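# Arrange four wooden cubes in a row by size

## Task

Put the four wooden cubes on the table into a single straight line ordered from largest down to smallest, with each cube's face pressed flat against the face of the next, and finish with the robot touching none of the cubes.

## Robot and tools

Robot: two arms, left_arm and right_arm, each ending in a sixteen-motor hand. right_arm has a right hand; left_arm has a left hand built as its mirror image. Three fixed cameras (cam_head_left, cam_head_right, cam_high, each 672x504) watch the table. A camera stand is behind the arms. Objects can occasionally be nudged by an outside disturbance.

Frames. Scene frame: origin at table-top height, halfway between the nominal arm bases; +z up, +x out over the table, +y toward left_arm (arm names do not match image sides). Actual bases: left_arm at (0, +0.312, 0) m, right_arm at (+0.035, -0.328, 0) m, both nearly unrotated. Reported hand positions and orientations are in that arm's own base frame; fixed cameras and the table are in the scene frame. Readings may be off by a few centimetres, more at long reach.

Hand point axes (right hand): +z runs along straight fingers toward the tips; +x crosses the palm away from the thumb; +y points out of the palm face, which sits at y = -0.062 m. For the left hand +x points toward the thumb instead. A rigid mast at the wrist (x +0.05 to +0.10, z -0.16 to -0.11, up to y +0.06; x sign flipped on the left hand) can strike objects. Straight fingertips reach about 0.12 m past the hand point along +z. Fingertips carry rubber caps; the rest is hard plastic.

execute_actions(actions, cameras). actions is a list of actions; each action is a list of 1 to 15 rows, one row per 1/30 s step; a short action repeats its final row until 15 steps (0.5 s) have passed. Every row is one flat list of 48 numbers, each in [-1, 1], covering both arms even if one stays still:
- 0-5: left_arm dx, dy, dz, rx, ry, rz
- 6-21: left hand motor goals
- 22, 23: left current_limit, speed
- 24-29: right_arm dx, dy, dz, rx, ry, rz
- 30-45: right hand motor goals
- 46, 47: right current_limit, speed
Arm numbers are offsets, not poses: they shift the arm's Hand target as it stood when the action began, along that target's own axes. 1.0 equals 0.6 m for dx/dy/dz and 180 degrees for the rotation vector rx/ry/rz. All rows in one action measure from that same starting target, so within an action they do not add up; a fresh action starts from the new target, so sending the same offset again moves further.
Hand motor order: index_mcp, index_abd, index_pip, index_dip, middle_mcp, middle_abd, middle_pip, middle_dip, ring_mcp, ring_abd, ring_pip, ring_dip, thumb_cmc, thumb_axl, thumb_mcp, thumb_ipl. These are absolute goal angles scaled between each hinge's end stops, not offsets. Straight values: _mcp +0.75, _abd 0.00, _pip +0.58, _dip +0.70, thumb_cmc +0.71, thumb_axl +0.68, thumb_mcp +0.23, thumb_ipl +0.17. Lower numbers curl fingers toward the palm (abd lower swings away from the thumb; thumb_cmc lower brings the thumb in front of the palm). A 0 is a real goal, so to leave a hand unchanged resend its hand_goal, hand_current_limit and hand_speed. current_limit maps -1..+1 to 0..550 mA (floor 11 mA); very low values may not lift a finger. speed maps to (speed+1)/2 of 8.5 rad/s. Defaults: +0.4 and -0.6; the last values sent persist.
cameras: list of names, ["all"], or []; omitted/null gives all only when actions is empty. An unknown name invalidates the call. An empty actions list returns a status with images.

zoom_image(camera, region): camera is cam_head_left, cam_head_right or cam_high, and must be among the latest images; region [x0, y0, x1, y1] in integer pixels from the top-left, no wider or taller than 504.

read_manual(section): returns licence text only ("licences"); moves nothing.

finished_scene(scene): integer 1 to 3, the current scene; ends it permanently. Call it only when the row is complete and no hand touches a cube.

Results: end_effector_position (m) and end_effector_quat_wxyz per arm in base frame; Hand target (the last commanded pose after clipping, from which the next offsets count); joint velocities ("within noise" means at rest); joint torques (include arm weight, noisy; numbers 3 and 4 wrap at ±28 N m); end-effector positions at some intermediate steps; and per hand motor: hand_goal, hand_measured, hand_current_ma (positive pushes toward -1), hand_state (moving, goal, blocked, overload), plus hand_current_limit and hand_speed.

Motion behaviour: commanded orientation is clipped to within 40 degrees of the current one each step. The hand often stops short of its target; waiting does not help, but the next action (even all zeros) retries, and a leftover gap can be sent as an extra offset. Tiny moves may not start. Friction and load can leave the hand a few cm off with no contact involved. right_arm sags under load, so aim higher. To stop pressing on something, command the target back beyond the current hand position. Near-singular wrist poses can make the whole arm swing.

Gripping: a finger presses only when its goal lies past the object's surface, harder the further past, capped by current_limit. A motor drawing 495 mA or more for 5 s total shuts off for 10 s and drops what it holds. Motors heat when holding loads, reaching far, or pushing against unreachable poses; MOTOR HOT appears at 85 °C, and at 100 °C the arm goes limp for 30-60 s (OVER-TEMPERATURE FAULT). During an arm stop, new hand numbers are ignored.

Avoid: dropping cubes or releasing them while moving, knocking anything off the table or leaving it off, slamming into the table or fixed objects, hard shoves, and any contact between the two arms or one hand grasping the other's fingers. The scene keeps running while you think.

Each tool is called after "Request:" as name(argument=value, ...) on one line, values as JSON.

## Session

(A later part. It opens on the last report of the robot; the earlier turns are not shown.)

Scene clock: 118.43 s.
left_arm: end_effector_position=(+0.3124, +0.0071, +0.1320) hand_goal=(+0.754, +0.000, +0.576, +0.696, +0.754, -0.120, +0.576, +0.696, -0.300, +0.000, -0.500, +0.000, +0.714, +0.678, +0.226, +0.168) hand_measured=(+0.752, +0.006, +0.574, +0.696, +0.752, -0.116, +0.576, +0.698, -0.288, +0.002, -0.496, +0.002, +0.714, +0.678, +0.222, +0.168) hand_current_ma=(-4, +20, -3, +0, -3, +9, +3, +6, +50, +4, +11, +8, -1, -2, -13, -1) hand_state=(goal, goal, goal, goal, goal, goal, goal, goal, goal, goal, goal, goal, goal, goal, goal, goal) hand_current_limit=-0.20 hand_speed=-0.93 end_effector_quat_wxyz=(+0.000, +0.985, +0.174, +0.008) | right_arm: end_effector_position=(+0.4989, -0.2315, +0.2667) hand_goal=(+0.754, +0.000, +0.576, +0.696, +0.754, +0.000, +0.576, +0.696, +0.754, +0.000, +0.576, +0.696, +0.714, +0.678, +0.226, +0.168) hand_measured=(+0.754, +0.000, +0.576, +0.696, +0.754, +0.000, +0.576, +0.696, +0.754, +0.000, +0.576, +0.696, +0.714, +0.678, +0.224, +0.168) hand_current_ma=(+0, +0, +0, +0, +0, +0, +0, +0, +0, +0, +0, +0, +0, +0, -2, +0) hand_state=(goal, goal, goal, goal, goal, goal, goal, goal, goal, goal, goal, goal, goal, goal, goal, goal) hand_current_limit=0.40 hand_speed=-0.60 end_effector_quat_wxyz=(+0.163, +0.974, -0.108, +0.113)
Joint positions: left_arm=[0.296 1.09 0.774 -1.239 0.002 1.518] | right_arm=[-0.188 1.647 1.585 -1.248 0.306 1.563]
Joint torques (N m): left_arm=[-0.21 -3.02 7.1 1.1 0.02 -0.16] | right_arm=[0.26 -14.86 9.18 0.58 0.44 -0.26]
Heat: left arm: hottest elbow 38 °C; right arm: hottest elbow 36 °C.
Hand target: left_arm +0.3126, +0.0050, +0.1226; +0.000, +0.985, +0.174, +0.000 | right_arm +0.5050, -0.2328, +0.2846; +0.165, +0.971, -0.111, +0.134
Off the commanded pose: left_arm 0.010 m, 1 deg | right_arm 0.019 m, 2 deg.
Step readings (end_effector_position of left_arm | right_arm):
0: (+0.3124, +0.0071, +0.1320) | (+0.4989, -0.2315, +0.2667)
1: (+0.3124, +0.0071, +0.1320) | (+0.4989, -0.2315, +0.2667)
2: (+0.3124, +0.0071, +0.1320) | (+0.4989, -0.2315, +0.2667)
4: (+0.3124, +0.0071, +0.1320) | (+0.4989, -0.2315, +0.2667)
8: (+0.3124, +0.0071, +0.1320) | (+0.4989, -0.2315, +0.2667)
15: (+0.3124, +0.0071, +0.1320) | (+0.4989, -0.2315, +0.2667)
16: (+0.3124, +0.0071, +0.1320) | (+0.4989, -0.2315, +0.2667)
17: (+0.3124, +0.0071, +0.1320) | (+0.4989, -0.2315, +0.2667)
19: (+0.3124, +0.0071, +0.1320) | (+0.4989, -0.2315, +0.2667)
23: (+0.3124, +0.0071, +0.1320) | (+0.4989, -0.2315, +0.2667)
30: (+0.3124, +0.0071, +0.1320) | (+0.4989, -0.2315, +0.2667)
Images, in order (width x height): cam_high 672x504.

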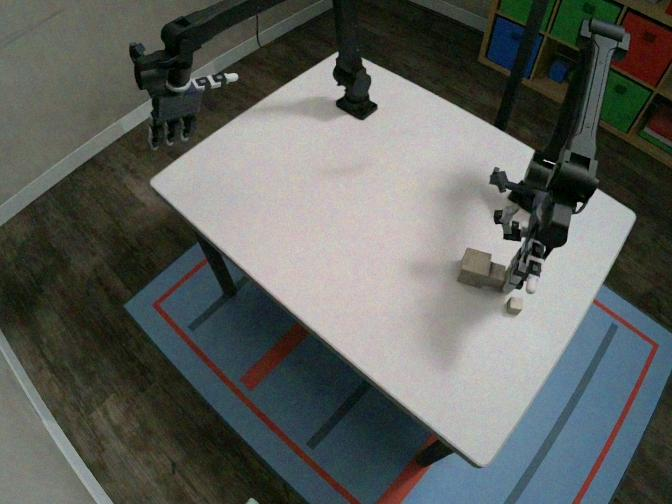

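Request:
execute_actions(actions=[[[0,0,0,0,0,0,0.754,0.03,0.576,0.696,0.754,-0.12,0.576,0.696,-0.3,0,-0.5,0,0.714,0.678,0.226,0.168,-0.2,-0.85,0,0,0,0,0,0,0.754,0,0.576,0.696,0.754,0,0.576,0.696,0.754,0,0.576,0.696,0.714,0.678,0.226,0.168,0.4,-0.6]],[[0,-0.03,0,0,0,0,0.754,0.035,0.576,0.696,0.754,-0.12,0.576,0.696,-0.3,0,-0.5,0,0.714,0.678,0.226,0.168,-0.2,-0.8,0,0,0,0,0,0,0.754,0,0.576,0.696,0.754,0,0.576,0.696,0.754,0,0.576,0.696,0.714,0.678,0.226,0.168,0.4,-0.6]],[[0,-0.065,0,0,0,0,0.754,0.035,0.576,0.696,0.754,-0.12,0.576,0.696,-0.3,0,-0.5,0,0.714,0.678,0.226,0.168,-0.2,-0.8,0,0,0,0,0,0,0.754,0,0.576,0.696,0.754,0,0.576,0.696,0.754,0,0.576,0.696,0.714,0.678,0.226,0.168,0.4,-0.6]],[[0,0,-0.06,0,0,0,0.754,0.065,0.576,0.696,0.754,-0.085,0.576,0.696,-0.3,0,-0.5,0,0.714,0.678,0.226,0.168,-0.2,-0.7,0,0,0,0,0,0,0.754,0,0.576,0.696,0.754,0,0.576,0.696,0.754,0,0.576,0.696,0.714,0.678,0.226,0.168,0.4,-0.6]],[[0,0,-0.08,0,0,0,0.754,0.065,0.576,0.696,0.754,-0.085,0.576,0.696,-0.3,0,-0.5,0,0.714,0.678,0.226,0.168,-0.2,-0.7,0,0,0,0,0,0,0.754,0,0.576,0.696,0.754,0,0.576,0.696,0.754,0,0.576,0.696,0.714,0.678,0.226,0.168,0.4,-0.6]]], cameras=["cam_high"])

Request:
zoom_image(camera="cam_high", region=[455, 240, 535, 320])

Request:
zoom_image(camera="cam_high", region=[480, 258, 520, 298])

Scene clock: 121.53 s.
left_arm: end_effector_position=(+0.2847, +0.0530, +0.1894) hand_goal=(+0.754, +0.066, +0.576, +0.696, +0.754, -0.084, +0.576, +0.696, -0.300, +0.000, -0.500, +0.000, +0.714, +0.678, +0.226, +0.168) hand_measured=(+0.752, +0.062, +0.574, +0.696, +0.752, -0.086, +0.576, +0.698, -0.288, +0.002, -0.496, +0.002, +0.714, +0.678, +0.222, +0.168) hand_current_ma=(-5, -8, -3, +0, -6, -5, +2, +6, +50, +4, +11, +8, -1, -2, -13, -1) hand_state=(goal, goal, goal, goal, goal, goal, goal, goal, goal, goal, goal, goal, goal, goal, goal, goal) hand_current_limit=-0.20 hand_speed=-0.70 end_effector_quat_wxyz=(+0.004, +0.984, +0.177, -0.014) | right_arm: end_effector_position=(+0.4989, -0.2315, +0.2667) hand_goal=(+0.754, +0.000, +0.576, +0.696, +0.754, +0.000, +0.576, +0.696, +0.754, +0.000, +0.576, +0.696, +0.714, +0.678, +0.226, +0.168) hand_measured=(+0.754, +0.000, +0.576, +0.696, +0.754, +0.000, +0.576, +0.696, +0.754, +0.000, +0.576, +0.696, +0.714, +0.678, +0.224, +0.168) hand_current_ma=(+0, +0, +0, +0, +0, +0, +0, +0, +0, +0, +0, +0, +0, +0, -2, +0) hand_state=(goal, goal, goal, goal, goal, goal, goal, goal, goal, goal, goal, goal, goal, goal, goal, goal) hand_current_limit=0.40 hand_speed=-0.60 end_effector_quat_wxyz=(+0.163, +0.974, -0.108, +0.113)
Joint positions: left_arm=[0.491 1.056 0.908 -1.453 -0.002 1.706] | right_arm=[-0.188 1.647 1.585 -1.248 0.306 1.563]
Joint torques (N m): left_arm=[0.91 -4.19 11.45 -0.23 0.21 0.05] | right_arm=[0.09 -14.97 9.43 0.73 0.46 -0.21]
Heat: left arm: hottest elbow 38 °C; right arm: hottest elbow 37 °C.
Hand target: left_arm +0.2930, +0.0585, +0.2066; +0.000, +0.985, +0.174, +0.000 | right_arm +0.5050, -0.2328, +0.2846; +0.165, +0.971, -0.111, +0.134
Off the commanded pose: left_arm 0.020 m, 2 deg | right_arm 0.019 m, 2 deg.
Step readings (end_effector_position of left_arm | right_arm):
0: (+0.3124, +0.0071, +0.1320) | (+0.4989, -0.2315, +0.2667)
1: (+0.3124, +0.0071, +0.1320) | (+0.4989, -0.2315, +0.2667)
2: (+0.3124, +0.0071, +0.1320) | (+0.4989, -0.2315, +0.2667)
4: (+0.3124, +0.0071, +0.1320) | (+0.4989, -0.2315, +0.2667)
8: (+0.3124, +0.0071, +0.1320) | (+0.4989, -0.2315, +0.2667)
15: (+0.3124, +0.0071, +0.1320) | (+0.4989, -0.2315, +0.2667)
16: (+0.3124, +0.0071, +0.1320) | (+0.4989, -0.2315, +0.2667)
17: (+0.3124, +0.0073, +0.1320) | (+0.4989, -0.2315, +0.2667)
19: (+0.3118, +0.0097, +0.1320) | (+0.4989, -0.2315, +0.2667)
23: (+0.3101, +0.0177, +0.1320) | (+0.4989, -0.2315, +0.2667)
30: (+0.3087, +0.0210, +0.1318) | (+0.4989, -0.2315, +0.2667)
31: (+0.3085, +0.0212, +0.1318) | (+0.4989, -0.2315, +0.2667)
32: (+0.3077, +0.0232, +0.1318) | (+0.4989, -0.2315, +0.2667)
34: (+0.3050, +0.0311, +0.1319) | (+0.4989, -0.2315, +0.2667)
38: (+0.2978, +0.0537, +0.1312) | (+0.4989, -0.2315, +0.2667)
45: (+0.2939, +0.0585, +0.1299) | (+0.4989, -0.2315, +0.2667)
46: (+0.2936, +0.0584, +0.1299) | (+0.4989, -0.2315, +0.2667)
47: (+0.2930, +0.0579, +0.1299) | (+0.4989, -0.2315, +0.2667)
49: (+0.2884, +0.0554, +0.1298) | (+0.4989, -0.2315, +0.2667)
53: (+0.2806, +0.0511, +0.1309) | (+0.4989, -0.2315, +0.2667)
60: (+0.2817, +0.0517, +0.1368) | (+0.4989, -0.2315, +0.2667)
61: (+0.2817, +0.0517, +0.1376) | (+0.4989, -0.2315, +0.2667)
62: (+0.2807, +0.0511, +0.1397) | (+0.4989, -0.2315, +0.2667)
64: (+0.2787, +0.0499, +0.1488) | (+0.4989, -0.2315, +0.2667)
68: (+0.2830, +0.0522, +0.1738) | (+0.4989, -0.2315, +0.2667)
75: (+0.2857, +0.0536, +0.1894) | (+0.4989, -0.2315, +0.2667)
Images, in order (width x height): cam_high 672x504.

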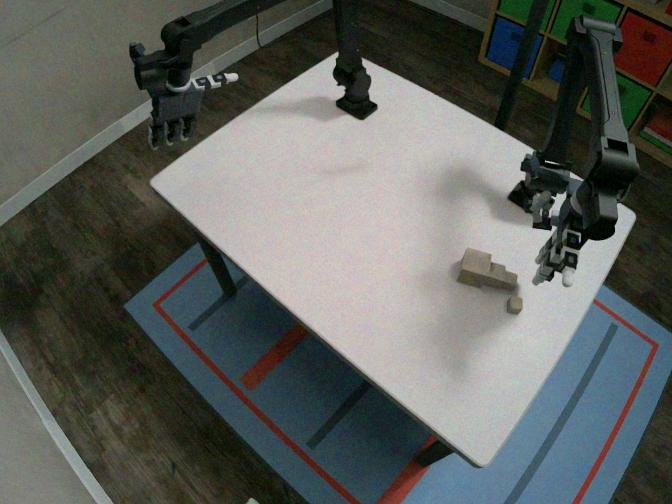

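Scaled by 6.300 from the camera's 672x504 image, which has a finer 960x720 frame.

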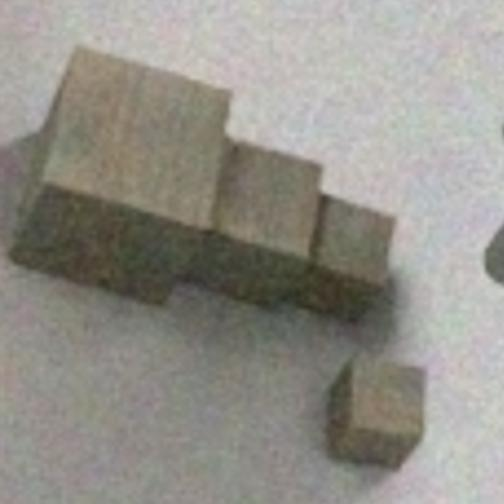

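Scaled by 12.600 from the camera's 672x504 image, which has a finer 960x720 frame.

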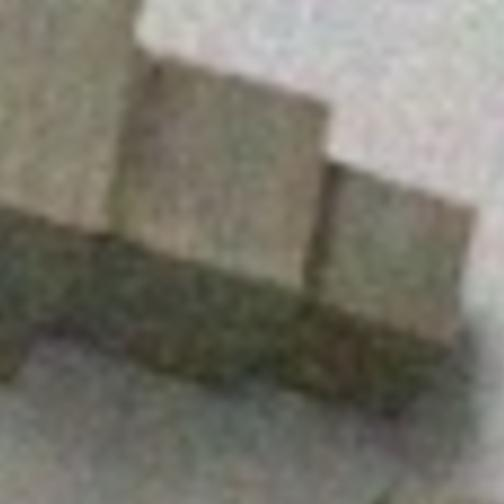

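Request:
zoom_image(camera="cam_high", region=[500, 290, 530, 320])

Scaled by 16.800 from the camera's 672x504 image, which has a finer 960x720 frame.

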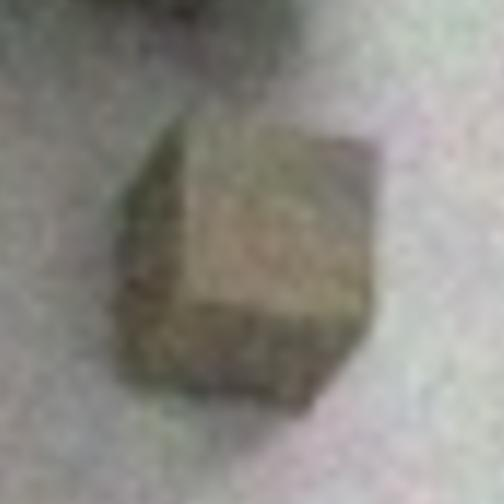

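Request:
execute_actions(actions=[[[0.06,0.025,-0.01,0,0,-0.028,0.754,0.10,0.576,0.696,0.754,-0.10,0.576,0.696,-0.3,0,-0.5,0,0.714,0.678,0.226,0.168,-0.2,-0.7,0,0,0,0,0,0,0.754,0,0.576,0.696,0.754,0,0.576,0.696,0.754,0,0.576,0.696,0.714,0.678,0.226,0.168,0.4,-0.6]],[[0.0565,0.021,0,0,0,-0.0276,0.754,0.10,0.576,0.696,0.754,-0.10,0.576,0.696,-0.3,0,-0.5,0,0.714,0.678,0.226,0.168,-0.2,-0.7,0,0,0,0,0,0,0.754,0,0.576,0.696,0.754,0,0.576,0.696,0.754,0,0.576,0.696,0.714,0.678,0.226,0.168,0.4,-0.6]],[[0,0,0.04,0,0,0,0.754,0.10,0.576,0.696,0.754,-0.10,0.576,0.696,-0.3,0,-0.5,0,0.714,0.678,0.226,0.168,-0.2,-0.7,0,0,0,0,0,0,0.754,0,0.576,0.696,0.754,0,0.576,0.696,0.754,0,0.576,0.696,0.714,0.678,0.226,0.168,0.4,-0.6]]], cameras=["cam_high","cam_head_left"])

Request:
zoom_image(camera="cam_high", region=[480, 260, 540, 320])

Request:
zoom_image(camera="cam_head_left", region=[200, 240, 300, 340])

Scene clock: 123.87 s.
left_arm: end_effector_position=(+0.3625, +0.0598, +0.1956) hand_goal=(+0.754, +0.100, +0.576, +0.696, +0.754, -0.100, +0.576, +0.696, -0.300, +0.000, -0.500, +0.000, +0.714, +0.678, +0.226, +0.168) hand_measured=(+0.752, +0.096, +0.574, +0.696, +0.752, -0.096, +0.576, +0.698, -0.288, +0.002, -0.496, +0.002, +0.714, +0.678, +0.222, +0.168) hand_current_ma=(-5, -10, -3, +0, -5, +9, +2, +6, +50, +4, +11, +8, -1, -2, -13, -1) hand_state=(goal, goal, goal, goal, goal, goal, goal, goal, goal, goal, goal, goal, goal, goal, goal, goal) hand_current_limit=-0.20 hand_speed=-0.70 end_effector_quat_wxyz=(+0.001, +0.966, +0.258, +0.004) | right_arm: end_effector_position=(+0.4989, -0.2315, +0.2667) hand_goal=(+0.754, +0.000, +0.576, +0.696, +0.754, +0.000, +0.576, +0.696, +0.754, +0.000, +0.576, +0.696, +0.714, +0.678, +0.226, +0.168) hand_measured=(+0.754, +0.000, +0.576, +0.696, +0.754, +0.000, +0.576, +0.696, +0.754, +0.000, +0.576, +0.696, +0.714, +0.678, +0.224, +0.168) hand_current_ma=(+0, +0, +0, +0, +0, +0, +0, +0, +0, +0, +0, +0, +0, +0, -2, +0) hand_state=(goal, goal, goal, goal, goal, goal, goal, goal, goal, goal, goal, goal, goal, goal, goal, goal) hand_current_limit=0.40 hand_speed=-0.60 end_effector_quat_wxyz=(+0.163, +0.974, -0.108, +0.113)
Joint positions: left_arm=[0.389 1.195 1.024 -1.392 0.002 1.437] | right_arm=[-0.188 1.647 1.585 -1.248 0.306 1.563]
Joint torques (N m): left_arm=[-0.15 -4.78 8.18 1.06 -0.01 -0.14] | right_arm=[0.91 -14.62 9.31 0.79 0.48 -0.22]
Heat: left arm: hottest elbow 38 °C; right arm: hottest elbow 37 °C.
Hand target: left_arm +0.3680, +0.0597, +0.1886; +0.000, +0.966, +0.259, +0.000 | right_arm +0.5050, -0.2328, +0.2846; +0.165, +0.971, -0.111, +0.134
Off the commanded pose: left_arm 0.009 m, 0 deg | right_arm 0.019 m, 2 deg.
Step readings (end_effector_position of left_arm | right_arm):
0: (+0.2846, +0.0530, +0.1894) | (+0.4989, -0.2315, +0.2667)
1: (+0.2847, +0.0531, +0.1895) | (+0.4989, -0.2315, +0.2667)
2: (+0.2858, +0.0530, +0.1900) | (+0.4989, -0.2315, +0.2667)
4: (+0.2917, +0.0530, +0.1925) | (+0.4989, -0.2315, +0.2667)
8: (+0.3082, +0.0514, +0.1990) | (+0.4989, -0.2315, +0.2667)
15: (+0.3159, +0.0510, +0.1987) | (+0.4989, -0.2315, +0.2667)
16: (+0.3164, +0.0512, +0.1987) | (+0.4989, -0.2315, +0.2667)
17: (+0.3180, +0.0513, +0.1988) | (+0.4989, -0.2315, +0.2667)
19: (+0.3251, +0.0524, +0.1997) | (+0.4989, -0.2315, +0.2667)
23: (+0.3407, +0.0528, +0.2000) | (+0.4989, -0.2315, +0.2667)
30: (+0.3469, +0.0527, +0.1978) | (+0.4989, -0.2315, +0.2667)
31: (+0.3472, +0.0529, +0.1978) | (+0.4989, -0.2315, +0.2667)
32: (+0.3483, +0.0535, +0.1979) | (+0.4989, -0.2315, +0.2667)
34: (+0.3528, +0.0554, +0.1980) | (+0.4989, -0.2315, +0.2667)
38: (+0.3597, +0.0584, +0.1968) | (+0.4989, -0.2315, +0.2667)
45: (+0.3624, +0.0597, +0.1956) | (+0.4989, -0.2315, +0.2667)
Images, in order (width x height): cam_head_left 672x504, cam_high 672x504.

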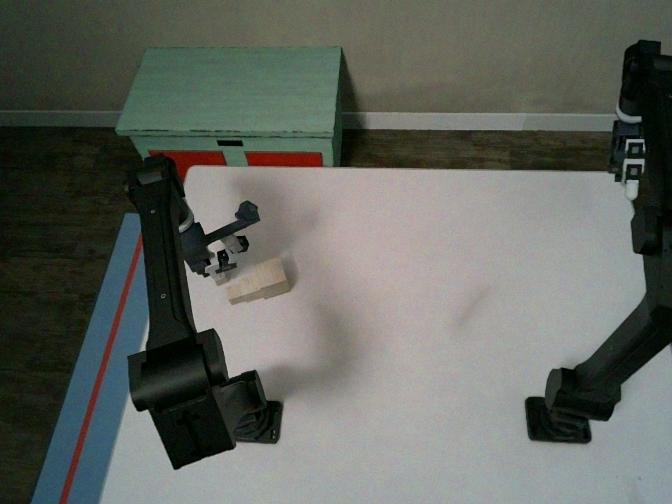

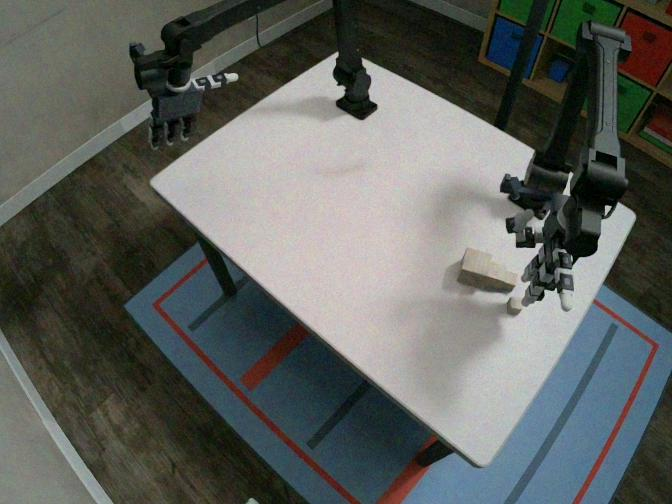

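Scaled by 8.400 from the camera's 672x504 image, which has a finer 960x720 frame.

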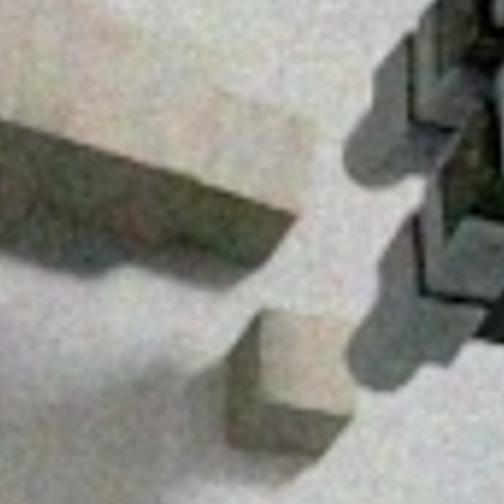

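Scaled by 5.040 from the camera's 672x504 image, which has a finer 960x720 frame.

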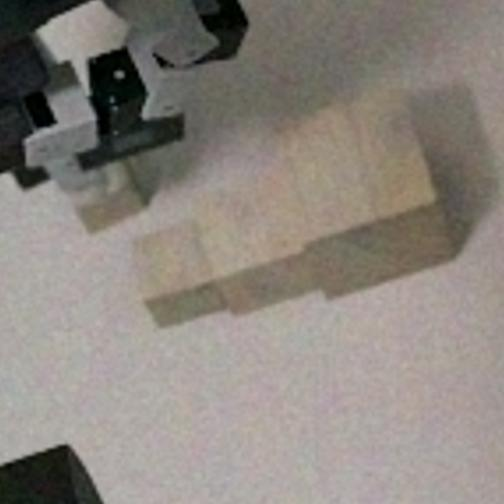

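Request:
zoom_image(camera="cam_head_left", region=[222, 252, 294, 308])

Request:
zoom_image(camera="cam_head_left", region=[222, 268, 262, 308])

Scaled by 7.000 from the camera's 672x504 image, which has a finer 960x720 frame.

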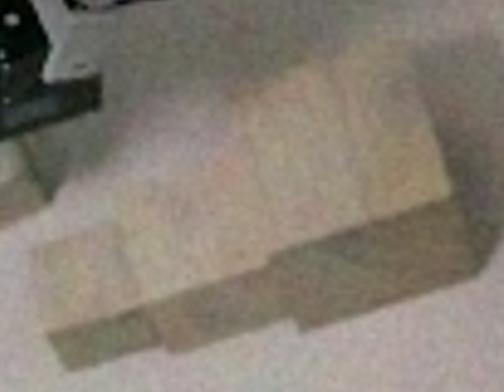

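Scaled by 12.600 from the camera's 672x504 image, which has a finer 960x720 frame.

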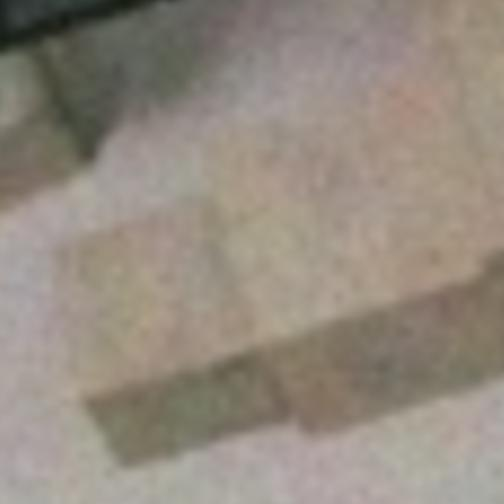

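Request:
execute_actions(actions=[[[-0.0085,0.0047,0.03,0,0,0,0.754,0.10,0.576,0.696,0.754,-0.10,0.576,0.696,-0.3,0,-0.5,0,0.714,0.678,0.226,0.168,-0.2,-0.7,0,0,0,0,0,0,0.754,0,0.576,0.696,0.754,0,0.576,0.696,0.754,0,0.576,0.696,0.714,0.678,0.226,0.168,0.4,-0.6]],[[0,0,0.04,0,0,0,0.754,0.10,0.576,0.696,0.754,-0.10,0.576,0.696,-0.3,0,-0.5,0,0.714,0.678,0.226,0.168,-0.2,-0.7,0,0,0,0,0,0,0.754,0,0.576,0.696,0.754,0,0.576,0.696,0.754,0,0.576,0.696,0.714,0.678,0.226,0.168,0.4,-0.6]]], cameras=["cam_high"])

Request:
zoom_image(camera="cam_high", region=[490, 270, 540, 320])

Scene clock: 126.03 s.
left_arm: end_effector_position=(+0.3635, +0.0568, +0.1570) hand_goal=(+0.754, +0.100, +0.576, +0.696, +0.754, -0.100, +0.576, +0.696, -0.300, +0.000, -0.500, +0.000, +0.714, +0.678, +0.226, +0.168) hand_measured=(+0.752, +0.096, +0.574, +0.696, +0.752, -0.096, +0.576, +0.698, -0.288, +0.002, -0.496, +0.002, +0.714, +0.678, +0.222, +0.168) hand_current_ma=(-5, -10, -3, +0, -5, +8, +2, +6, +50, +4, +11, +8, -1, -2, -13, -1) hand_state=(goal, goal, goal, goal, goal, goal, goal, goal, goal, goal, goal, goal, goal, goal, goal, goal) hand_current_limit=-0.20 hand_speed=-0.70 end_effector_quat_wxyz=(+0.000, +0.966, +0.259, +0.008) | right_arm: end_effector_position=(+0.4989, -0.2315, +0.2667) hand_goal=(+0.754, +0.000, +0.576, +0.696, +0.754, +0.000, +0.576, +0.696, +0.754, +0.000, +0.576, +0.696, +0.714, +0.678, +0.226, +0.168) hand_measured=(+0.754, +0.000, +0.576, +0.696, +0.754, +0.000, +0.576, +0.696, +0.754, +0.000, +0.576, +0.696, +0.714, +0.678, +0.224, +0.168) hand_current_ma=(+0, +0, +0, +0, +0, +0, +0, +0, +0, +0, +0, +0, +0, +0, -2, +0) hand_state=(goal, goal, goal, goal, goal, goal, goal, goal, goal, goal, goal, goal, goal, goal, goal, goal) hand_current_limit=0.40 hand_speed=-0.60 end_effector_quat_wxyz=(+0.163, +0.974, -0.108, +0.113)
Joint positions: left_arm=[0.378 1.213 0.934 -1.276 0.002 1.426] | right_arm=[-0.188 1.647 1.585 -1.248 0.306 1.563]
Joint torques (N m): left_arm=[-0.21 -5.13 7.25 1.14 0.01 -0.17] | right_arm=[0.73 -15.27 9.17 0.79 0.5 -0.2]
Heat: left arm: hottest elbow 38 °C; right arm: hottest elbow 37 °C.
Hand target: left_arm +0.3650, +0.0548, +0.1466; +0.000, +0.966, +0.259, +0.000 | right_arm +0.5050, -0.2328, +0.2846; +0.165, +0.971, -0.111, +0.134
Off the commanded pose: left_arm 0.011 m, 1 deg | right_arm 0.019 m, 2 deg.
Step readings (end_effector_position of left_arm | right_arm):
0: (+0.3625, +0.0598, +0.1956) | (+0.4989, -0.2315, +0.2667)
1: (+0.3627, +0.0599, +0.1956) | (+0.4989, -0.2315, +0.2667)
2: (+0.3634, +0.0599, +0.1953) | (+0.4989, -0.2315, +0.2667)
4: (+0.3652, +0.0594, +0.1927) | (+0.4989, -0.2315, +0.2667)
8: (+0.3630, +0.0573, +0.1842) | (+0.4989, -0.2315, +0.2667)
15: (+0.3630, +0.0565, +0.1815) | (+0.4989, -0.2315, +0.2667)
16: (+0.3632, +0.0566, +0.1814) | (+0.4989, -0.2315, +0.2667)
17: (+0.3638, +0.0568, +0.1803) | (+0.4989, -0.2315, +0.2667)
19: (+0.3647, +0.0572, +0.1753) | (+0.4989, -0.2315, +0.2667)
23: (+0.3620, +0.0561, +0.1624) | (+0.4989, -0.2315, +0.2667)
30: (+0.3632, +0.0566, +0.1569) | (+0.4989, -0.2315, +0.2667)
Images, in order (width x height): cam_high 672x504.

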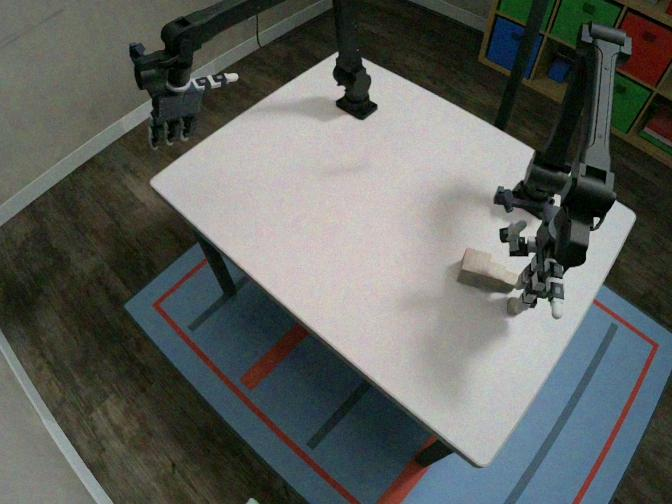

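Scaled by 10.080 from the camera's 672x504 image, which has a finer 960x720 frame.

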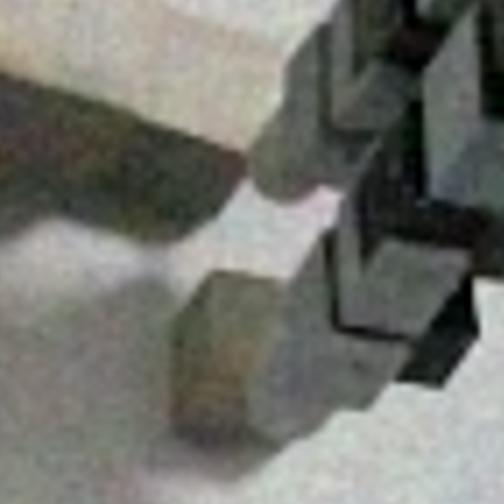

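Request:
execute_actions(actions=[[[0,0,0.027,0,0,0,0.754,0.10,0.576,0.696,0.754,-0.10,0.576,0.696,-0.3,0,-0.5,0,0.714,0.678,0.226,0.168,-0.2,-0.7,0,0,0,0,0,0,0.754,0,0.576,0.696,0.754,0,0.576,0.696,0.754,0,0.576,0.696,0.714,0.678,0.226,0.168,0.4,-0.6]],[[0,0,0.014,0,0,0,0.754,0.06,0.576,0.696,0.754,-0.06,0.576,0.696,-0.3,0,-0.5,0,0.714,0.678,0.226,0.168,-0.2,-0.85,0,0,0,0,0,0,0.754,0,0.576,0.696,0.754,0,0.576,0.696,0.754,0,0.576,0.696,0.714,0.678,0.226,0.168,0.4,-0.6]]], cameras=["cam_high"])

Request:
zoom_image(camera="cam_high", region=[490, 270, 540, 320])

Scene clock: 127.63 s.
left_arm: end_effector_position=(+0.3652, +0.0575, +0.1346) hand_goal=(+0.754, +0.060, +0.576, +0.696, +0.754, -0.060, +0.576, +0.696, -0.300, +0.000, -0.500, +0.000, +0.714, +0.678, +0.226, +0.168) hand_measured=(+0.752, +0.062, +0.574, +0.696, +0.752, -0.062, +0.576, +0.698, -0.288, +0.002, -0.496, +0.002, +0.714, +0.678, +0.222, +0.168) hand_current_ma=(-5, +8, -3, +0, -5, -8, +2, +6, +50, +4, +11, +8, -1, -2, -13, -1) hand_state=(goal, goal, goal, goal, goal, goal, goal, goal, goal, goal, goal, goal, goal, goal, goal, goal) hand_current_limit=-0.20 hand_speed=-0.85 end_effector_quat_wxyz=(-0.001, +0.966, +0.259, +0.011) | right_arm: end_effector_position=(+0.4989, -0.2315, +0.2667) hand_goal=(+0.754, +0.000, +0.576, +0.696, +0.754, +0.000, +0.576, +0.696, +0.754, +0.000, +0.576, +0.696, +0.714, +0.678, +0.226, +0.168) hand_measured=(+0.754, +0.000, +0.576, +0.696, +0.754, +0.000, +0.576, +0.696, +0.754, +0.000, +0.576, +0.696, +0.714, +0.678, +0.224, +0.168) hand_current_ma=(+0, +0, +0, +0, +0, +0, +0, +0, +0, +0, +0, +0, +0, +0, -2, +0) hand_state=(goal, goal, goal, goal, goal, goal, goal, goal, goal, goal, goal, goal, goal, goal, goal, goal) hand_current_limit=0.40 hand_speed=-0.60 end_effector_quat_wxyz=(+0.163, +0.974, -0.108, +0.113)
Joint positions: left_arm=[0.378 1.235 0.89 -1.204 0.001 1.426] | right_arm=[-0.188 1.647 1.585 -1.248 0.306 1.563]
Joint torques (N m): left_arm=[-0.15 -4.89 6.9 1.13 0.03 -0.15] | right_arm=[0.38 -15.03 9.5 0.88 0.49 -0.22]
Heat: left arm: hottest elbow 38 °C; right arm: hottest elbow 37 °C.
Hand target: left_arm +0.3651, +0.0548, +0.1220; +0.000, +0.966, +0.259, +0.000 | right_arm +0.5050, -0.2328, +0.2846; +0.165, +0.971, -0.111, +0.134
Off the commanded pose: left_arm 0.013 m, 1 deg | right_arm 0.019 m, 2 deg.
Step readings (end_effector_position of left_arm | right_arm):
0: (+0.3635, +0.0568, +0.1570) | (+0.4989, -0.2315, +0.2667)
1: (+0.3637, +0.0568, +0.1570) | (+0.4989, -0.2315, +0.2667)
2: (+0.3641, +0.0570, +0.1564) | (+0.4989, -0.2315, +0.2667)
4: (+0.3652, +0.0574, +0.1537) | (+0.4989, -0.2315, +0.2667)
8: (+0.3637, +0.0568, +0.1455) | (+0.4989, -0.2315, +0.2667)
15: (+0.3646, +0.0573, +0.1427) | (+0.4989, -0.2315, +0.2667)
16: (+0.3647, +0.0573, +0.1425) | (+0.4989, -0.2315, +0.2667)
17: (+0.3649, +0.0574, +0.1422) | (+0.4989, -0.2315, +0.2667)
19: (+0.3653, +0.0576, +0.1406) | (+0.4989, -0.2315, +0.2667)
23: (+0.3647, +0.0573, +0.1360) | (+0.4989, -0.2315, +0.2667)
30: (+0.3652, +0.0575, +0.1346) | (+0.4989, -0.2315, +0.2667)
Images, in order (width x height): cam_high 672x504.

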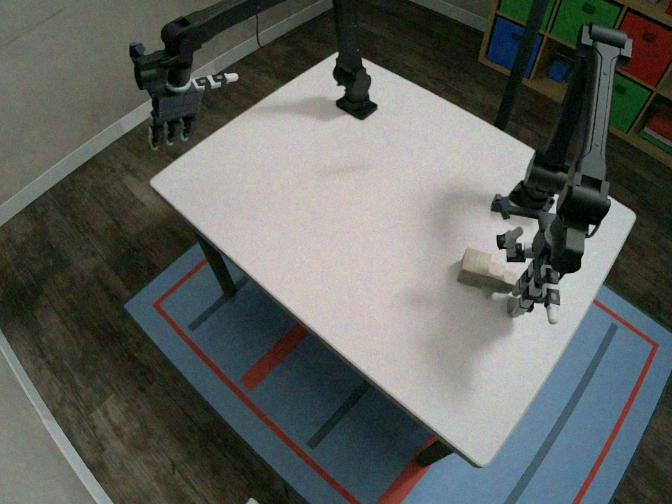

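Scaled by 10.080 from the camera's 672x504 image, which has a finer 960x720 frame.

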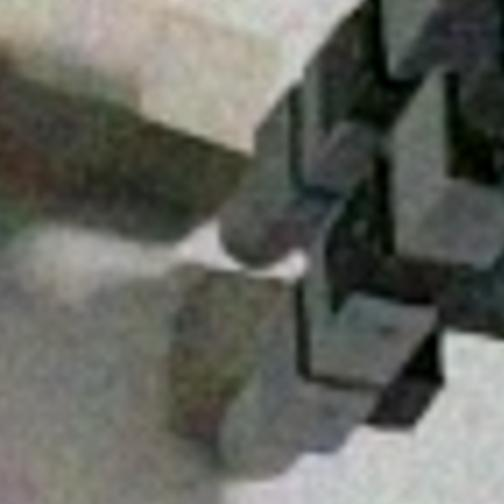

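Request:
execute_actions(actions=[[[0,0,0.008,0,0,0,0.754,0.06,0.576,0.696,0.754,-0.06,0.576,0.696,-0.3,0,-0.5,0,0.714,0.678,0.226,0.168,-0.2,-0.85,0,0,0,0,0,0,0.754,0,0.576,0.696,0.754,0,0.576,0.696,0.754,0,0.576,0.696,0.714,0.678,0.226,0.168,0.4,-0.6]],[[0,0,0,0,0,0,0.754,0.02,0.576,0.696,0.754,-0.02,0.576,0.696,-0.3,0,-0.5,0,0.714,0.678,0.226,0.168,-0.2,-0.92,0,0,0,0,0,0,0.754,0,0.576,0.696,0.754,0,0.576,0.696,0.754,0,0.576,0.696,0.714,0.678,0.226,0.168,0.4,-0.6]],[[0,0,0,0,0,0,0.754,-0.04,0.576,0.696,0.754,0.04,0.576,0.696,-0.3,0,-0.5,0,0.714,0.678,0.226,0.168,-0.2,-0.92,0,0,0,0,0,0,0.754,0,0.576,0.696,0.754,0,0.576,0.696,0.754,0,0.576,0.696,0.714,0.678,0.226,0.168,0.4,-0.6]]])

Scene clock: 129.53 s.
left_arm: end_effector_position=(+0.3656, +0.0576, +0.1300) hand_goal=(+0.754, -0.040, +0.576, +0.696, +0.754, +0.040, +0.576, +0.696, -0.300, +0.000, -0.500, +0.000, +0.714, +0.678, +0.226, +0.168) hand_measured=(+0.752, +0.030, +0.574, +0.696, +0.752, -0.028, +0.576, +0.698, -0.288, +0.002, -0.496, +0.002, +0.714, +0.678, +0.222, +0.168) hand_current_ma=(-5, +220, -3, +0, -5, -220, +2, +6, +50, +4, +11, +8, -1, -2, -13, -1) hand_state=(goal, blocked, goal, goal, goal, blocked, goal, goal, goal, goal, goal, goal, goal, goal, goal, goal) hand_current_limit=-0.20 hand_speed=-0.92 end_effector_quat_wxyz=(-0.001, +0.966, +0.259, +0.012) | right_arm: end_effector_position=(+0.4989, -0.2315, +0.2667) hand_goal=(+0.754, +0.000, +0.576, +0.696, +0.754, +0.000, +0.576, +0.696, +0.754, +0.000, +0.576, +0.696, +0.714, +0.678, +0.226, +0.168) hand_measured=(+0.754, +0.000, +0.576, +0.696, +0.754, +0.000, +0.576, +0.696, +0.754, +0.000, +0.576, +0.696, +0.714, +0.678, +0.224, +0.168) hand_current_ma=(+0, +0, +0, +0, +0, +0, +0, +0, +0, +0, +0, +0, +0, +0, -2, +0) hand_state=(goal, goal, goal, goal, goal, goal, goal, goal, goal, goal, goal, goal, goal, goal, goal, goal) hand_current_limit=0.40 hand_speed=-0.60 end_effector_quat_wxyz=(+0.163, +0.974, -0.108, +0.113)
Joint positions: left_arm=[0.378 1.24 0.881 -1.189 0.001 1.426] | right_arm=[-0.188 1.647 1.585 -1.248 0.306 1.563]
Joint torques (N m): left_arm=[-0.15 -4.84 6.84 1.14 0.03 -0.15] | right_arm=[0.79 -15.03 9.17 0.58 0.5 -0.19]
Heat: left arm: hottest elbow 38 °C; right arm: hottest elbow 37 °C.
Hand target: left_arm +0.3651, +0.0548, +0.1172; +0.000, +0.966, +0.259, +0.000 | right_arm +0.5050, -0.2328, +0.2846; +0.165, +0.971, -0.111, +0.134
Off the commanded pose: left_arm 0.013 m, 1 deg | right_arm 0.019 m, 2 deg.
Step readings (end_effector_position of left_arm | right_arm):
0: (+0.3652, +0.0575, +0.1346) | (+0.4989, -0.2315, +0.2667)
1: (+0.3652, +0.0575, +0.1346) | (+0.4989, -0.2315, +0.2667)
2: (+0.3655, +0.0576, +0.1345) | (+0.4989, -0.2315, +0.2667)
4: (+0.3657, +0.0577, +0.1335) | (+0.4989, -0.2315, +0.2667)
8: (+0.3652, +0.0575, +0.1308) | (+0.4989, -0.2315, +0.2667)
15: (+0.3655, +0.0576, +0.1300) | (+0.4989, -0.2315, +0.2667)
16: (+0.3655, +0.0576, +0.1300) | (+0.4989, -0.2315, +0.2667)
17: (+0.3655, +0.0576, +0.1300) | (+0.4989, -0.2315, +0.2667)
19: (+0.3656, +0.0576, +0.1300) | (+0.4989, -0.2315, +0.2667)
23: (+0.3656, +0.0576, +0.1300) | (+0.4989, -0.2315, +0.2667)
30: (+0.3656, +0.0576, +0.1300) | (+0.4989, -0.2315, +0.2667)
31: (+0.3656, +0.0576, +0.1300) | (+0.4989, -0.2315, +0.2667)
32: (+0.3656, +0.0576, +0.1300) | (+0.4989, -0.2315, +0.2667)
34: (+0.3656, +0.0576, +0.1300) | (+0.4989, -0.2315, +0.2667)
38: (+0.3656, +0.0576, +0.1300) | (+0.4989, -0.2315, +0.2667)
45: (+0.3656, +0.0576, +0.1300) | (+0.4989, -0.2315, +0.2667)

Request:
execute_actions(actions=[[[0.0047,-0.0246,0,0,0,0,0.754,-0.04,0.576,0.696,0.754,0.04,0.576,0.696,-0.3,0,-0.5,0,0.714,0.678,0.226,0.168,-0.2,-0.8,0,0,0,0,0,0,0.754,0,0.576,0.696,0.754,0,0.576,0.696,0.754,0,0.576,0.696,0.714,0.678,0.226,0.168,0.4,-0.6]],[[0,0,-0.04,0,0,0,0.754,-0.04,0.576,0.696,0.754,0.04,0.576,0.696,-0.3,0,-0.5,0,0.714,0.678,0.226,0.168,-0.2,-0.8,0,0,0,0,0,0,0.754,0,0.576,0.696,0.754,0,0.576,0.696,0.754,0,0.576,0.696,0.714,0.678,0.226,0.168,0.4,-0.6]],[[0,0,-0.04,0,0,0,0.754,-0.04,0.576,0.696,0.754,0.04,0.576,0.696,-0.3,0,-0.5,0,0.714,0.678,0.226,0.168,-0.2,-0.8,0,0,0,0,0,0,0.754,0,0.576,0.696,0.754,0,0.576,0.696,0.754,0,0.576,0.696,0.714,0.678,0.226,0.168,0.4,-0.6]],[[0,0,-0.05,0,0,0,0.754,-0.04,0.576,0.696,0.754,0.04,0.576,0.696,-0.3,0,-0.5,0,0.714,0.678,0.226,0.168,-0.2,-0.8,0,0,0,0,0,0,0.754,0,0.576,0.696,0.754,0,0.576,0.696,0.754,0,0.576,0.696,0.714,0.678,0.226,0.168,0.4,-0.6]]], cameras=["cam_high"])

Request:
zoom_image(camera="cam_high", region=[480, 250, 540, 310])

Scene clock: 132.07 s.
left_arm: end_effector_position=(+0.3502, +0.0616, +0.1758) hand_goal=(+0.754, -0.040, +0.576, +0.696, +0.754, +0.040, +0.576, +0.696, -0.300, +0.000, -0.500, +0.000, +0.714, +0.678, +0.226, +0.168) hand_measured=(+0.752, +0.030, +0.574, +0.696, +0.750, -0.026, +0.576, +0.698, -0.288, +0.002, -0.496, +0.002, +0.714, +0.678, +0.222, +0.168) hand_current_ma=(-7, +220, -3, +0, -14, -220, -2, +3, +50, +4, +11, +8, -1, -2, -13, -1) hand_state=(goal, blocked, goal, goal, goal, blocked, goal, goal, goal, goal, goal, goal, goal, goal, goal, goal) hand_current_limit=-0.20 hand_speed=-0.80 end_effector_quat_wxyz=(+0.003, +0.965, +0.260, -0.018) | right_arm: end_effector_position=(+0.4989, -0.2315, +0.2667) hand_goal=(+0.754, +0.000, +0.576, +0.696, +0.754, +0.000, +0.576, +0.696, +0.754, +0.000, +0.576, +0.696, +0.714, +0.678, +0.226, +0.168) hand_measured=(+0.754, +0.000, +0.576, +0.696, +0.754, +0.000, +0.576, +0.696, +0.754, +0.000, +0.576, +0.696, +0.714, +0.678, +0.224, +0.168) hand_current_ma=(+0, +0, +0, +0, +0, +0, +0, +0, +0, +0, +0, +0, +0, +0, -2, +0) hand_state=(goal, goal, goal, goal, goal, goal, goal, goal, goal, goal, goal, goal, goal, goal, goal, goal) hand_current_limit=0.40 hand_speed=-0.60 end_effector_quat_wxyz=(+0.163, +0.974, -0.108, +0.113)
Joint positions: left_arm=[0.408 1.205 0.983 -1.385 0.001 1.452] | right_arm=[-0.188 1.647 1.585 -1.248 0.306 1.563]
Joint torques (N m): left_arm=[1.14 -6.53 11.47 -0.16 0.02 0.04] | right_arm=[-0.44 -15.03 9.36 0.69 0.48 -0.2]
Heat: left arm: hottest elbow 38 °C; right arm: hottest elbow 37 °C.
Hand target: left_arm +0.3601, +0.0689, +0.1952; +0.000, +0.966, +0.259, +0.000 | right_arm +0.5050, -0.2328, +0.2846; +0.165, +0.971, -0.111, +0.134
Off the commanded pose: left_arm 0.023 m, 2 deg | right_arm 0.019 m, 2 deg.
Step readings (end_effector_position of left_arm | right_arm):
0: (+0.3656, +0.0576, +0.1300) | (+0.4989, -0.2315, +0.2667)
1: (+0.3656, +0.0576, +0.1300) | (+0.4989, -0.2315, +0.2667)
2: (+0.3656, +0.0576, +0.1300) | (+0.4989, -0.2315, +0.2667)
4: (+0.3650, +0.0596, +0.1300) | (+0.4989, -0.2315, +0.2667)
8: (+0.3634, +0.0643, +0.1299) | (+0.4989, -0.2315, +0.2667)
15: (+0.3623, +0.0669, +0.1298) | (+0.4989, -0.2315, +0.2667)
16: (+0.3623, +0.0668, +0.1298) | (+0.4989, -0.2315, +0.2667)
17: (+0.3621, +0.0668, +0.1298) | (+0.4989, -0.2315, +0.2667)
19: (+0.3602, +0.0659, +0.1295) | (+0.4989, -0.2315, +0.2667)
23: (+0.3565, +0.0643, +0.1290) | (+0.4989, -0.2315, +0.2667)
30: (+0.3550, +0.0636, +0.1291) | (+0.4989, -0.2315, +0.2667)
31: (+0.3550, +0.0636, +0.1294) | (+0.4989, -0.2315, +0.2667)
32: (+0.3542, +0.0633, +0.1302) | (+0.4989, -0.2315, +0.2667)
34: (+0.3502, +0.0616, +0.1320) | (+0.4989, -0.2315, +0.2667)
38: (+0.3466, +0.0600, +0.1366) | (+0.4989, -0.2315, +0.2667)
45: (+0.3484, +0.0608, +0.1432) | (+0.4989, -0.2315, +0.2667)
46: (+0.3484, +0.0608, +0.1436) | (+0.4989, -0.2315, +0.2667)
47: (+0.3476, +0.0604, +0.1447) | (+0.4989, -0.2315, +0.2667)
49: (+0.3457, +0.0596, +0.1495) | (+0.4989, -0.2315, +0.2667)
53: (+0.3481, +0.0607, +0.1649) | (+0.4989, -0.2315, +0.2667)
60: (+0.3509, +0.0619, +0.1759) | (+0.4989, -0.2315, +0.2667)
Images, in order (width x height): cam_high 672x504.

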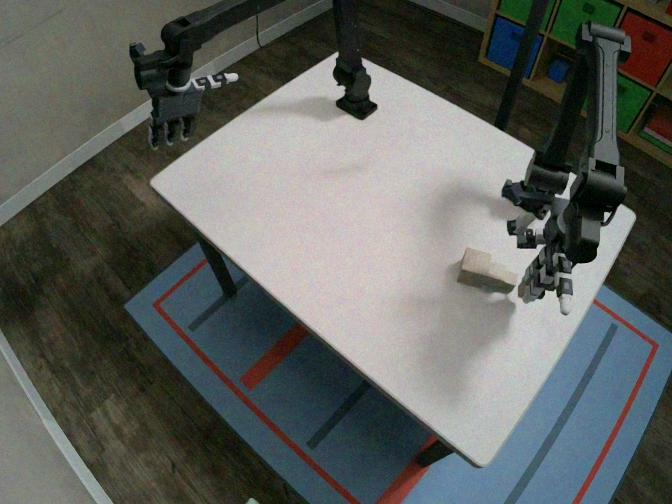

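Scaled by 8.400 from the camera's 672x504 image, which has a finer 960x720 frame.

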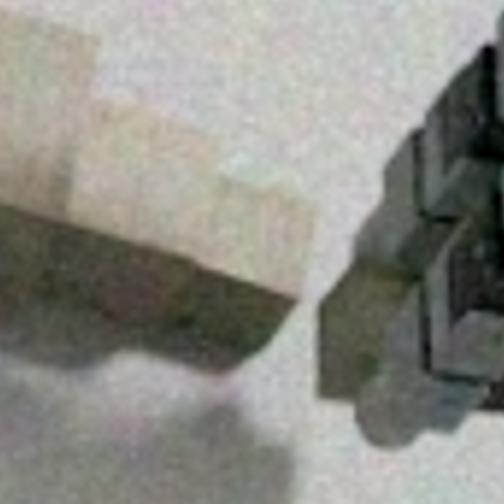

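Request:
execute_actions(actions=[[[-0.0593,-0.0073,-0.02,0,0,0.0556,0.754,-0.04,0.576,0.696,0.754,0.04,0.576,0.696,-0.3,0,-0.5,0,0.714,0.678,0.226,0.168,-0.2,-0.8,0,0,0,0,0,0,0.754,0,0.576,0.696,0.754,0,0.576,0.696,0.754,0,0.576,0.696,0.714,0.678,0.226,0.168,0.4,-0.6]],[[-0.0588,0.0026,0,0,0,0,0.754,-0.04,0.576,0.696,0.754,0.04,0.576,0.696,-0.3,0,-0.5,0,0.714,0.678,0.226,0.168,-0.2,-0.8,0,0,0,0,0,0,0.754,0,0.576,0.696,0.754,0,0.576,0.696,0.754,0,0.576,0.696,0.714,0.678,0.226,0.168,0.4,-0.6]],[[0,0,0.05,0,0,0,0.754,-0.04,0.576,0.696,0.754,0.04,0.576,0.696,-0.3,0,-0.5,0,0.714,0.678,0.226,0.168,-0.2,-0.8,0,0,0,0,0,0,0.754,0,0.576,0.696,0.754,0,0.576,0.696,0.754,0,0.576,0.696,0.714,0.678,0.226,0.168,0.4,-0.6]]], cameras=["cam_high"])

Request:
zoom_image(camera="cam_high", region=[480, 250, 540, 310])

Scene clock: 134.27 s.
left_arm: end_effector_position=(+0.2944, +0.0392, +0.1831) hand_goal=(+0.754, -0.040, +0.576, +0.696, +0.754, +0.040, +0.576, +0.696, -0.300, +0.000, -0.500, +0.000, +0.714, +0.678, +0.226, +0.168) hand_measured=(+0.752, +0.030, +0.574, +0.696, +0.750, -0.026, +0.576, +0.698, -0.288, +0.002, -0.496, +0.002, +0.714, +0.678, +0.222, +0.168) hand_current_ma=(-7, +220, -3, +0, -14, -220, -2, +3, +50, +4, +11, +8, -1, -2, -13, -1) hand_state=(goal, blocked, goal, goal, goal, blocked, goal, goal, goal, goal, goal, goal, goal, goal, goal, goal) hand_current_limit=-0.20 hand_speed=-0.80 end_effector_quat_wxyz=(-0.002, +0.985, +0.174, +0.002) | right_arm: end_effector_position=(+0.4989, -0.2315, +0.2667) hand_goal=(+0.754, +0.000, +0.576, +0.696, +0.754, +0.000, +0.576, +0.696, +0.754, +0.000, +0.576, +0.696, +0.714, +0.678, +0.226, +0.168) hand_measured=(+0.754, +0.000, +0.576, +0.696, +0.754, +0.000, +0.576, +0.696, +0.754, +0.000, +0.576, +0.696, +0.714, +0.678, +0.224, +0.168) hand_current_ma=(+0, +0, +0, +0, +0, +0, +0, +0, +0, +0, +0, +0, +0, +0, -2, +0) hand_state=(goal, goal, goal, goal, goal, goal, goal, goal, goal, goal, goal, goal, goal, goal, goal, goal) hand_current_limit=0.40 hand_speed=-0.60 end_effector_quat_wxyz=(+0.163, +0.974, -0.108, +0.113)
Joint positions: left_arm=[0.427 1.043 0.882 -1.404 -0.003 1.648] | right_arm=[-0.188 1.647 1.585 -1.248 0.306 1.563]
Joint torques (N m): left_arm=[1.26 -3.31 7.5 1.09 0.25 0.04] | right_arm=[0.15 -14.86 9.4 0.76 0.47 -0.23]
Heat: left arm: hottest elbow 38 °C; right arm: hottest elbow 37 °C.
Hand target: left_arm +0.2945, +0.0413, +0.1772; +0.000, +0.985, +0.174, +0.000 | right_arm +0.5050, -0.2328, +0.2846; +0.165, +0.971, -0.111, +0.134
Off the commanded pose: left_arm 0.006 m, 0 deg | right_arm 0.019 m, 2 deg.
Step readings (end_effector_position of left_arm | right_arm):
0: (+0.3502, +0.0616, +0.1758) | (+0.4989, -0.2315, +0.2667)
1: (+0.3500, +0.0613, +0.1758) | (+0.4989, -0.2315, +0.2667)
2: (+0.3483, +0.0606, +0.1760) | (+0.4989, -0.2315, +0.2667)
4: (+0.3424, +0.0586, +0.1782) | (+0.4989, -0.2315, +0.2667)
8: (+0.3320, +0.0541, +0.1884) | (+0.4989, -0.2315, +0.2667)
15: (+0.3244, +0.0513, +0.1944) | (+0.4989, -0.2315, +0.2667)
16: (+0.3239, +0.0512, +0.1945) | (+0.4989, -0.2315, +0.2667)
17: (+0.3232, +0.0509, +0.1952) | (+0.4989, -0.2315, +0.2667)
19: (+0.3196, +0.0493, +0.1978) | (+0.4989, -0.2315, +0.2667)
23: (+0.3082, +0.0445, +0.2066) | (+0.4989, -0.2315, +0.2667)
30: (+0.3027, +0.0426, +0.2126) | (+0.4989, -0.2315, +0.2667)
31: (+0.3022, +0.0425, +0.2120) | (+0.4989, -0.2315, +0.2667)
32: (+0.3014, +0.0421, +0.2101) | (+0.4989, -0.2315, +0.2667)
34: (+0.2992, +0.0413, +0.2022) | (+0.4989, -0.2315, +0.2667)
38: (+0.2924, +0.0381, +0.1856) | (+0.4989, -0.2315, +0.2667)
45: (+0.2942, +0.0391, +0.1831) | (+0.4989, -0.2315, +0.2667)
Images, in order (width x height): cam_high 672x504.

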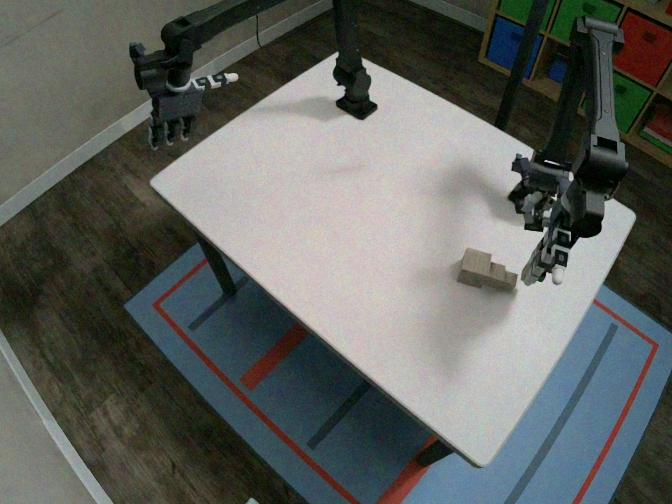

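Scaled by 8.400 from the camera's 672x504 image, which has a finer 960x720 frame.

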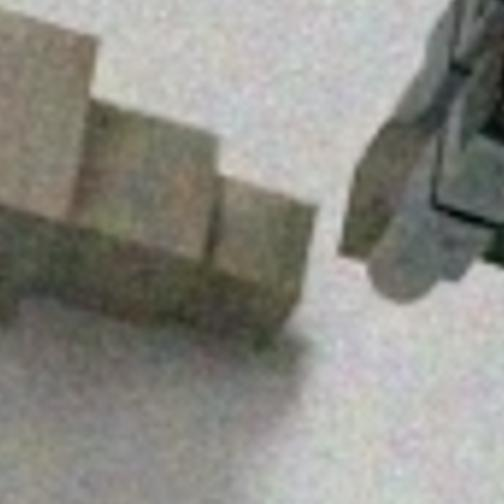

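Request:
execute_actions(actions=[[[0,0,0.05,0,0,0,0.754,-0.04,0.576,0.696,0.754,0.04,0.576,0.696,-0.3,0,-0.5,0,0.714,0.678,0.226,0.168,-0.2,-0.8,0,0,0,0,0,0,0.754,0,0.576,0.696,0.754,0,0.576,0.696,0.754,0,0.576,0.696,0.714,0.678,0.226,0.168,0.4,-0.6]],[[0,0,0.036,0,0,0,0.754,-0.04,0.576,0.696,0.754,0.04,0.576,0.696,-0.3,0,-0.5,0,0.714,0.678,0.226,0.168,-0.2,-0.8,0,0,0,0,0,0,0.754,0,0.576,0.696,0.754,0,0.576,0.696,0.754,0,0.576,0.696,0.714,0.678,0.226,0.168,0.4,-0.6]]], cameras=["cam_high"])

Request:
zoom_image(camera="cam_high", region=[490, 265, 530, 305])

Scene clock: 135.77 s.
left_arm: end_effector_position=(+0.2953, +0.0398, +0.1334) hand_goal=(+0.754, -0.040, +0.576, +0.696, +0.754, +0.040, +0.576, +0.696, -0.300, +0.000, -0.500, +0.000, +0.714, +0.678, +0.226, +0.168) hand_measured=(+0.752, +0.030, +0.574, +0.696, +0.750, -0.026, +0.576, +0.698, -0.288, +0.002, -0.496, +0.002, +0.714, +0.678, +0.222, +0.168) hand_current_ma=(-7, +220, -3, +0, -14, -220, -2, +3, +50, +4, +11, +8, -1, -2, -13, -1) hand_state=(goal, blocked, goal, goal, goal, blocked, goal, goal, goal, goal, goal, goal, goal, goal, goal, goal) hand_current_limit=-0.20 hand_speed=-0.80 end_effector_quat_wxyz=(-0.003, +0.985, +0.175, +0.006) | right_arm: end_effector_position=(+0.4989, -0.2315, +0.2667) hand_goal=(+0.754, +0.000, +0.576, +0.696, +0.754, +0.000, +0.576, +0.696, +0.754, +0.000, +0.576, +0.696, +0.714, +0.678, +0.226, +0.168) hand_measured=(+0.754, +0.000, +0.576, +0.696, +0.754, +0.000, +0.576, +0.696, +0.754, +0.000, +0.576, +0.696, +0.714, +0.678, +0.224, +0.168) hand_current_ma=(+0, +0, +0, +0, +0, +0, +0, +0, +0, +0, +0, +0, +0, +0, -2, +0) hand_state=(goal, goal, goal, goal, goal, goal, goal, goal, goal, goal, goal, goal, goal, goal, goal, goal) hand_current_limit=0.40 hand_speed=-0.60 end_effector_quat_wxyz=(+0.163, +0.974, -0.108, +0.113)
Joint positions: left_arm=[0.428 1.076 0.77 -1.252 -0.003 1.648] | right_arm=[-0.188 1.647 1.585 -1.248 0.306 1.563]
Joint torques (N m): left_arm=[1.08 -3.14 7.15 1.06 0.25 0.04] | right_arm=[-0.32 -14.8 9.24 0.79 0.48 -0.25]
Heat: left arm: hottest elbow 38 °C; right arm: hottest elbow 37 °C.
Hand target: left_arm +0.2945, +0.0414, +0.1256; +0.000, +0.985, +0.174, +0.000 | right_arm +0.5050, -0.2328, +0.2846; +0.165, +0.971, -0.111, +0.134
Off the commanded pose: left_arm 0.008 m, 1 deg | right_arm 0.019 m, 2 deg.
Step readings (end_effector_position of left_arm | right_arm):
0: (+0.2944, +0.0392, +0.1831) | (+0.4989, -0.2315, +0.2667)
1: (+0.2945, +0.0392, +0.1828) | (+0.4989, -0.2315, +0.2667)
2: (+0.2952, +0.0395, +0.1814) | (+0.4989, -0.2315, +0.2667)
4: (+0.2966, +0.0402, +0.1750) | (+0.4989, -0.2315, +0.2667)
8: (+0.2925, +0.0385, +0.1600) | (+0.4989, -0.2315, +0.2667)
15: (+0.2944, +0.0394, +0.1550) | (+0.4989, -0.2315, +0.2667)
16: (+0.2946, +0.0395, +0.1549) | (+0.4989, -0.2315, +0.2667)
17: (+0.2952, +0.0398, +0.1540) | (+0.4989, -0.2315, +0.2667)
19: (+0.2966, +0.0404, +0.1498) | (+0.4989, -0.2315, +0.2667)
23: (+0.2942, +0.0393, +0.1383) | (+0.4989, -0.2315, +0.2667)
30: (+0.2950, +0.0396, +0.1334) | (+0.4989, -0.2315, +0.2667)
Images, in order (width x height): cam_high 672x504.

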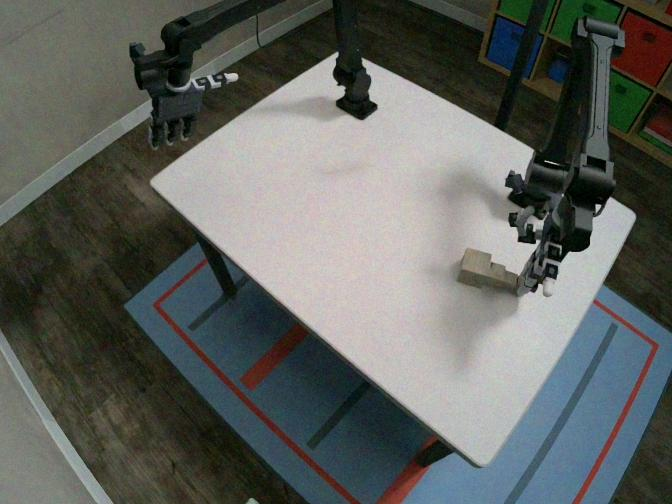

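Scaled by 12.600 from the camera's 672x504 image, which has a finer 960x720 frame.

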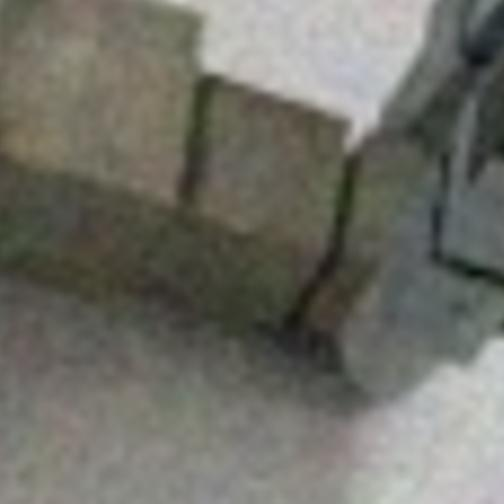

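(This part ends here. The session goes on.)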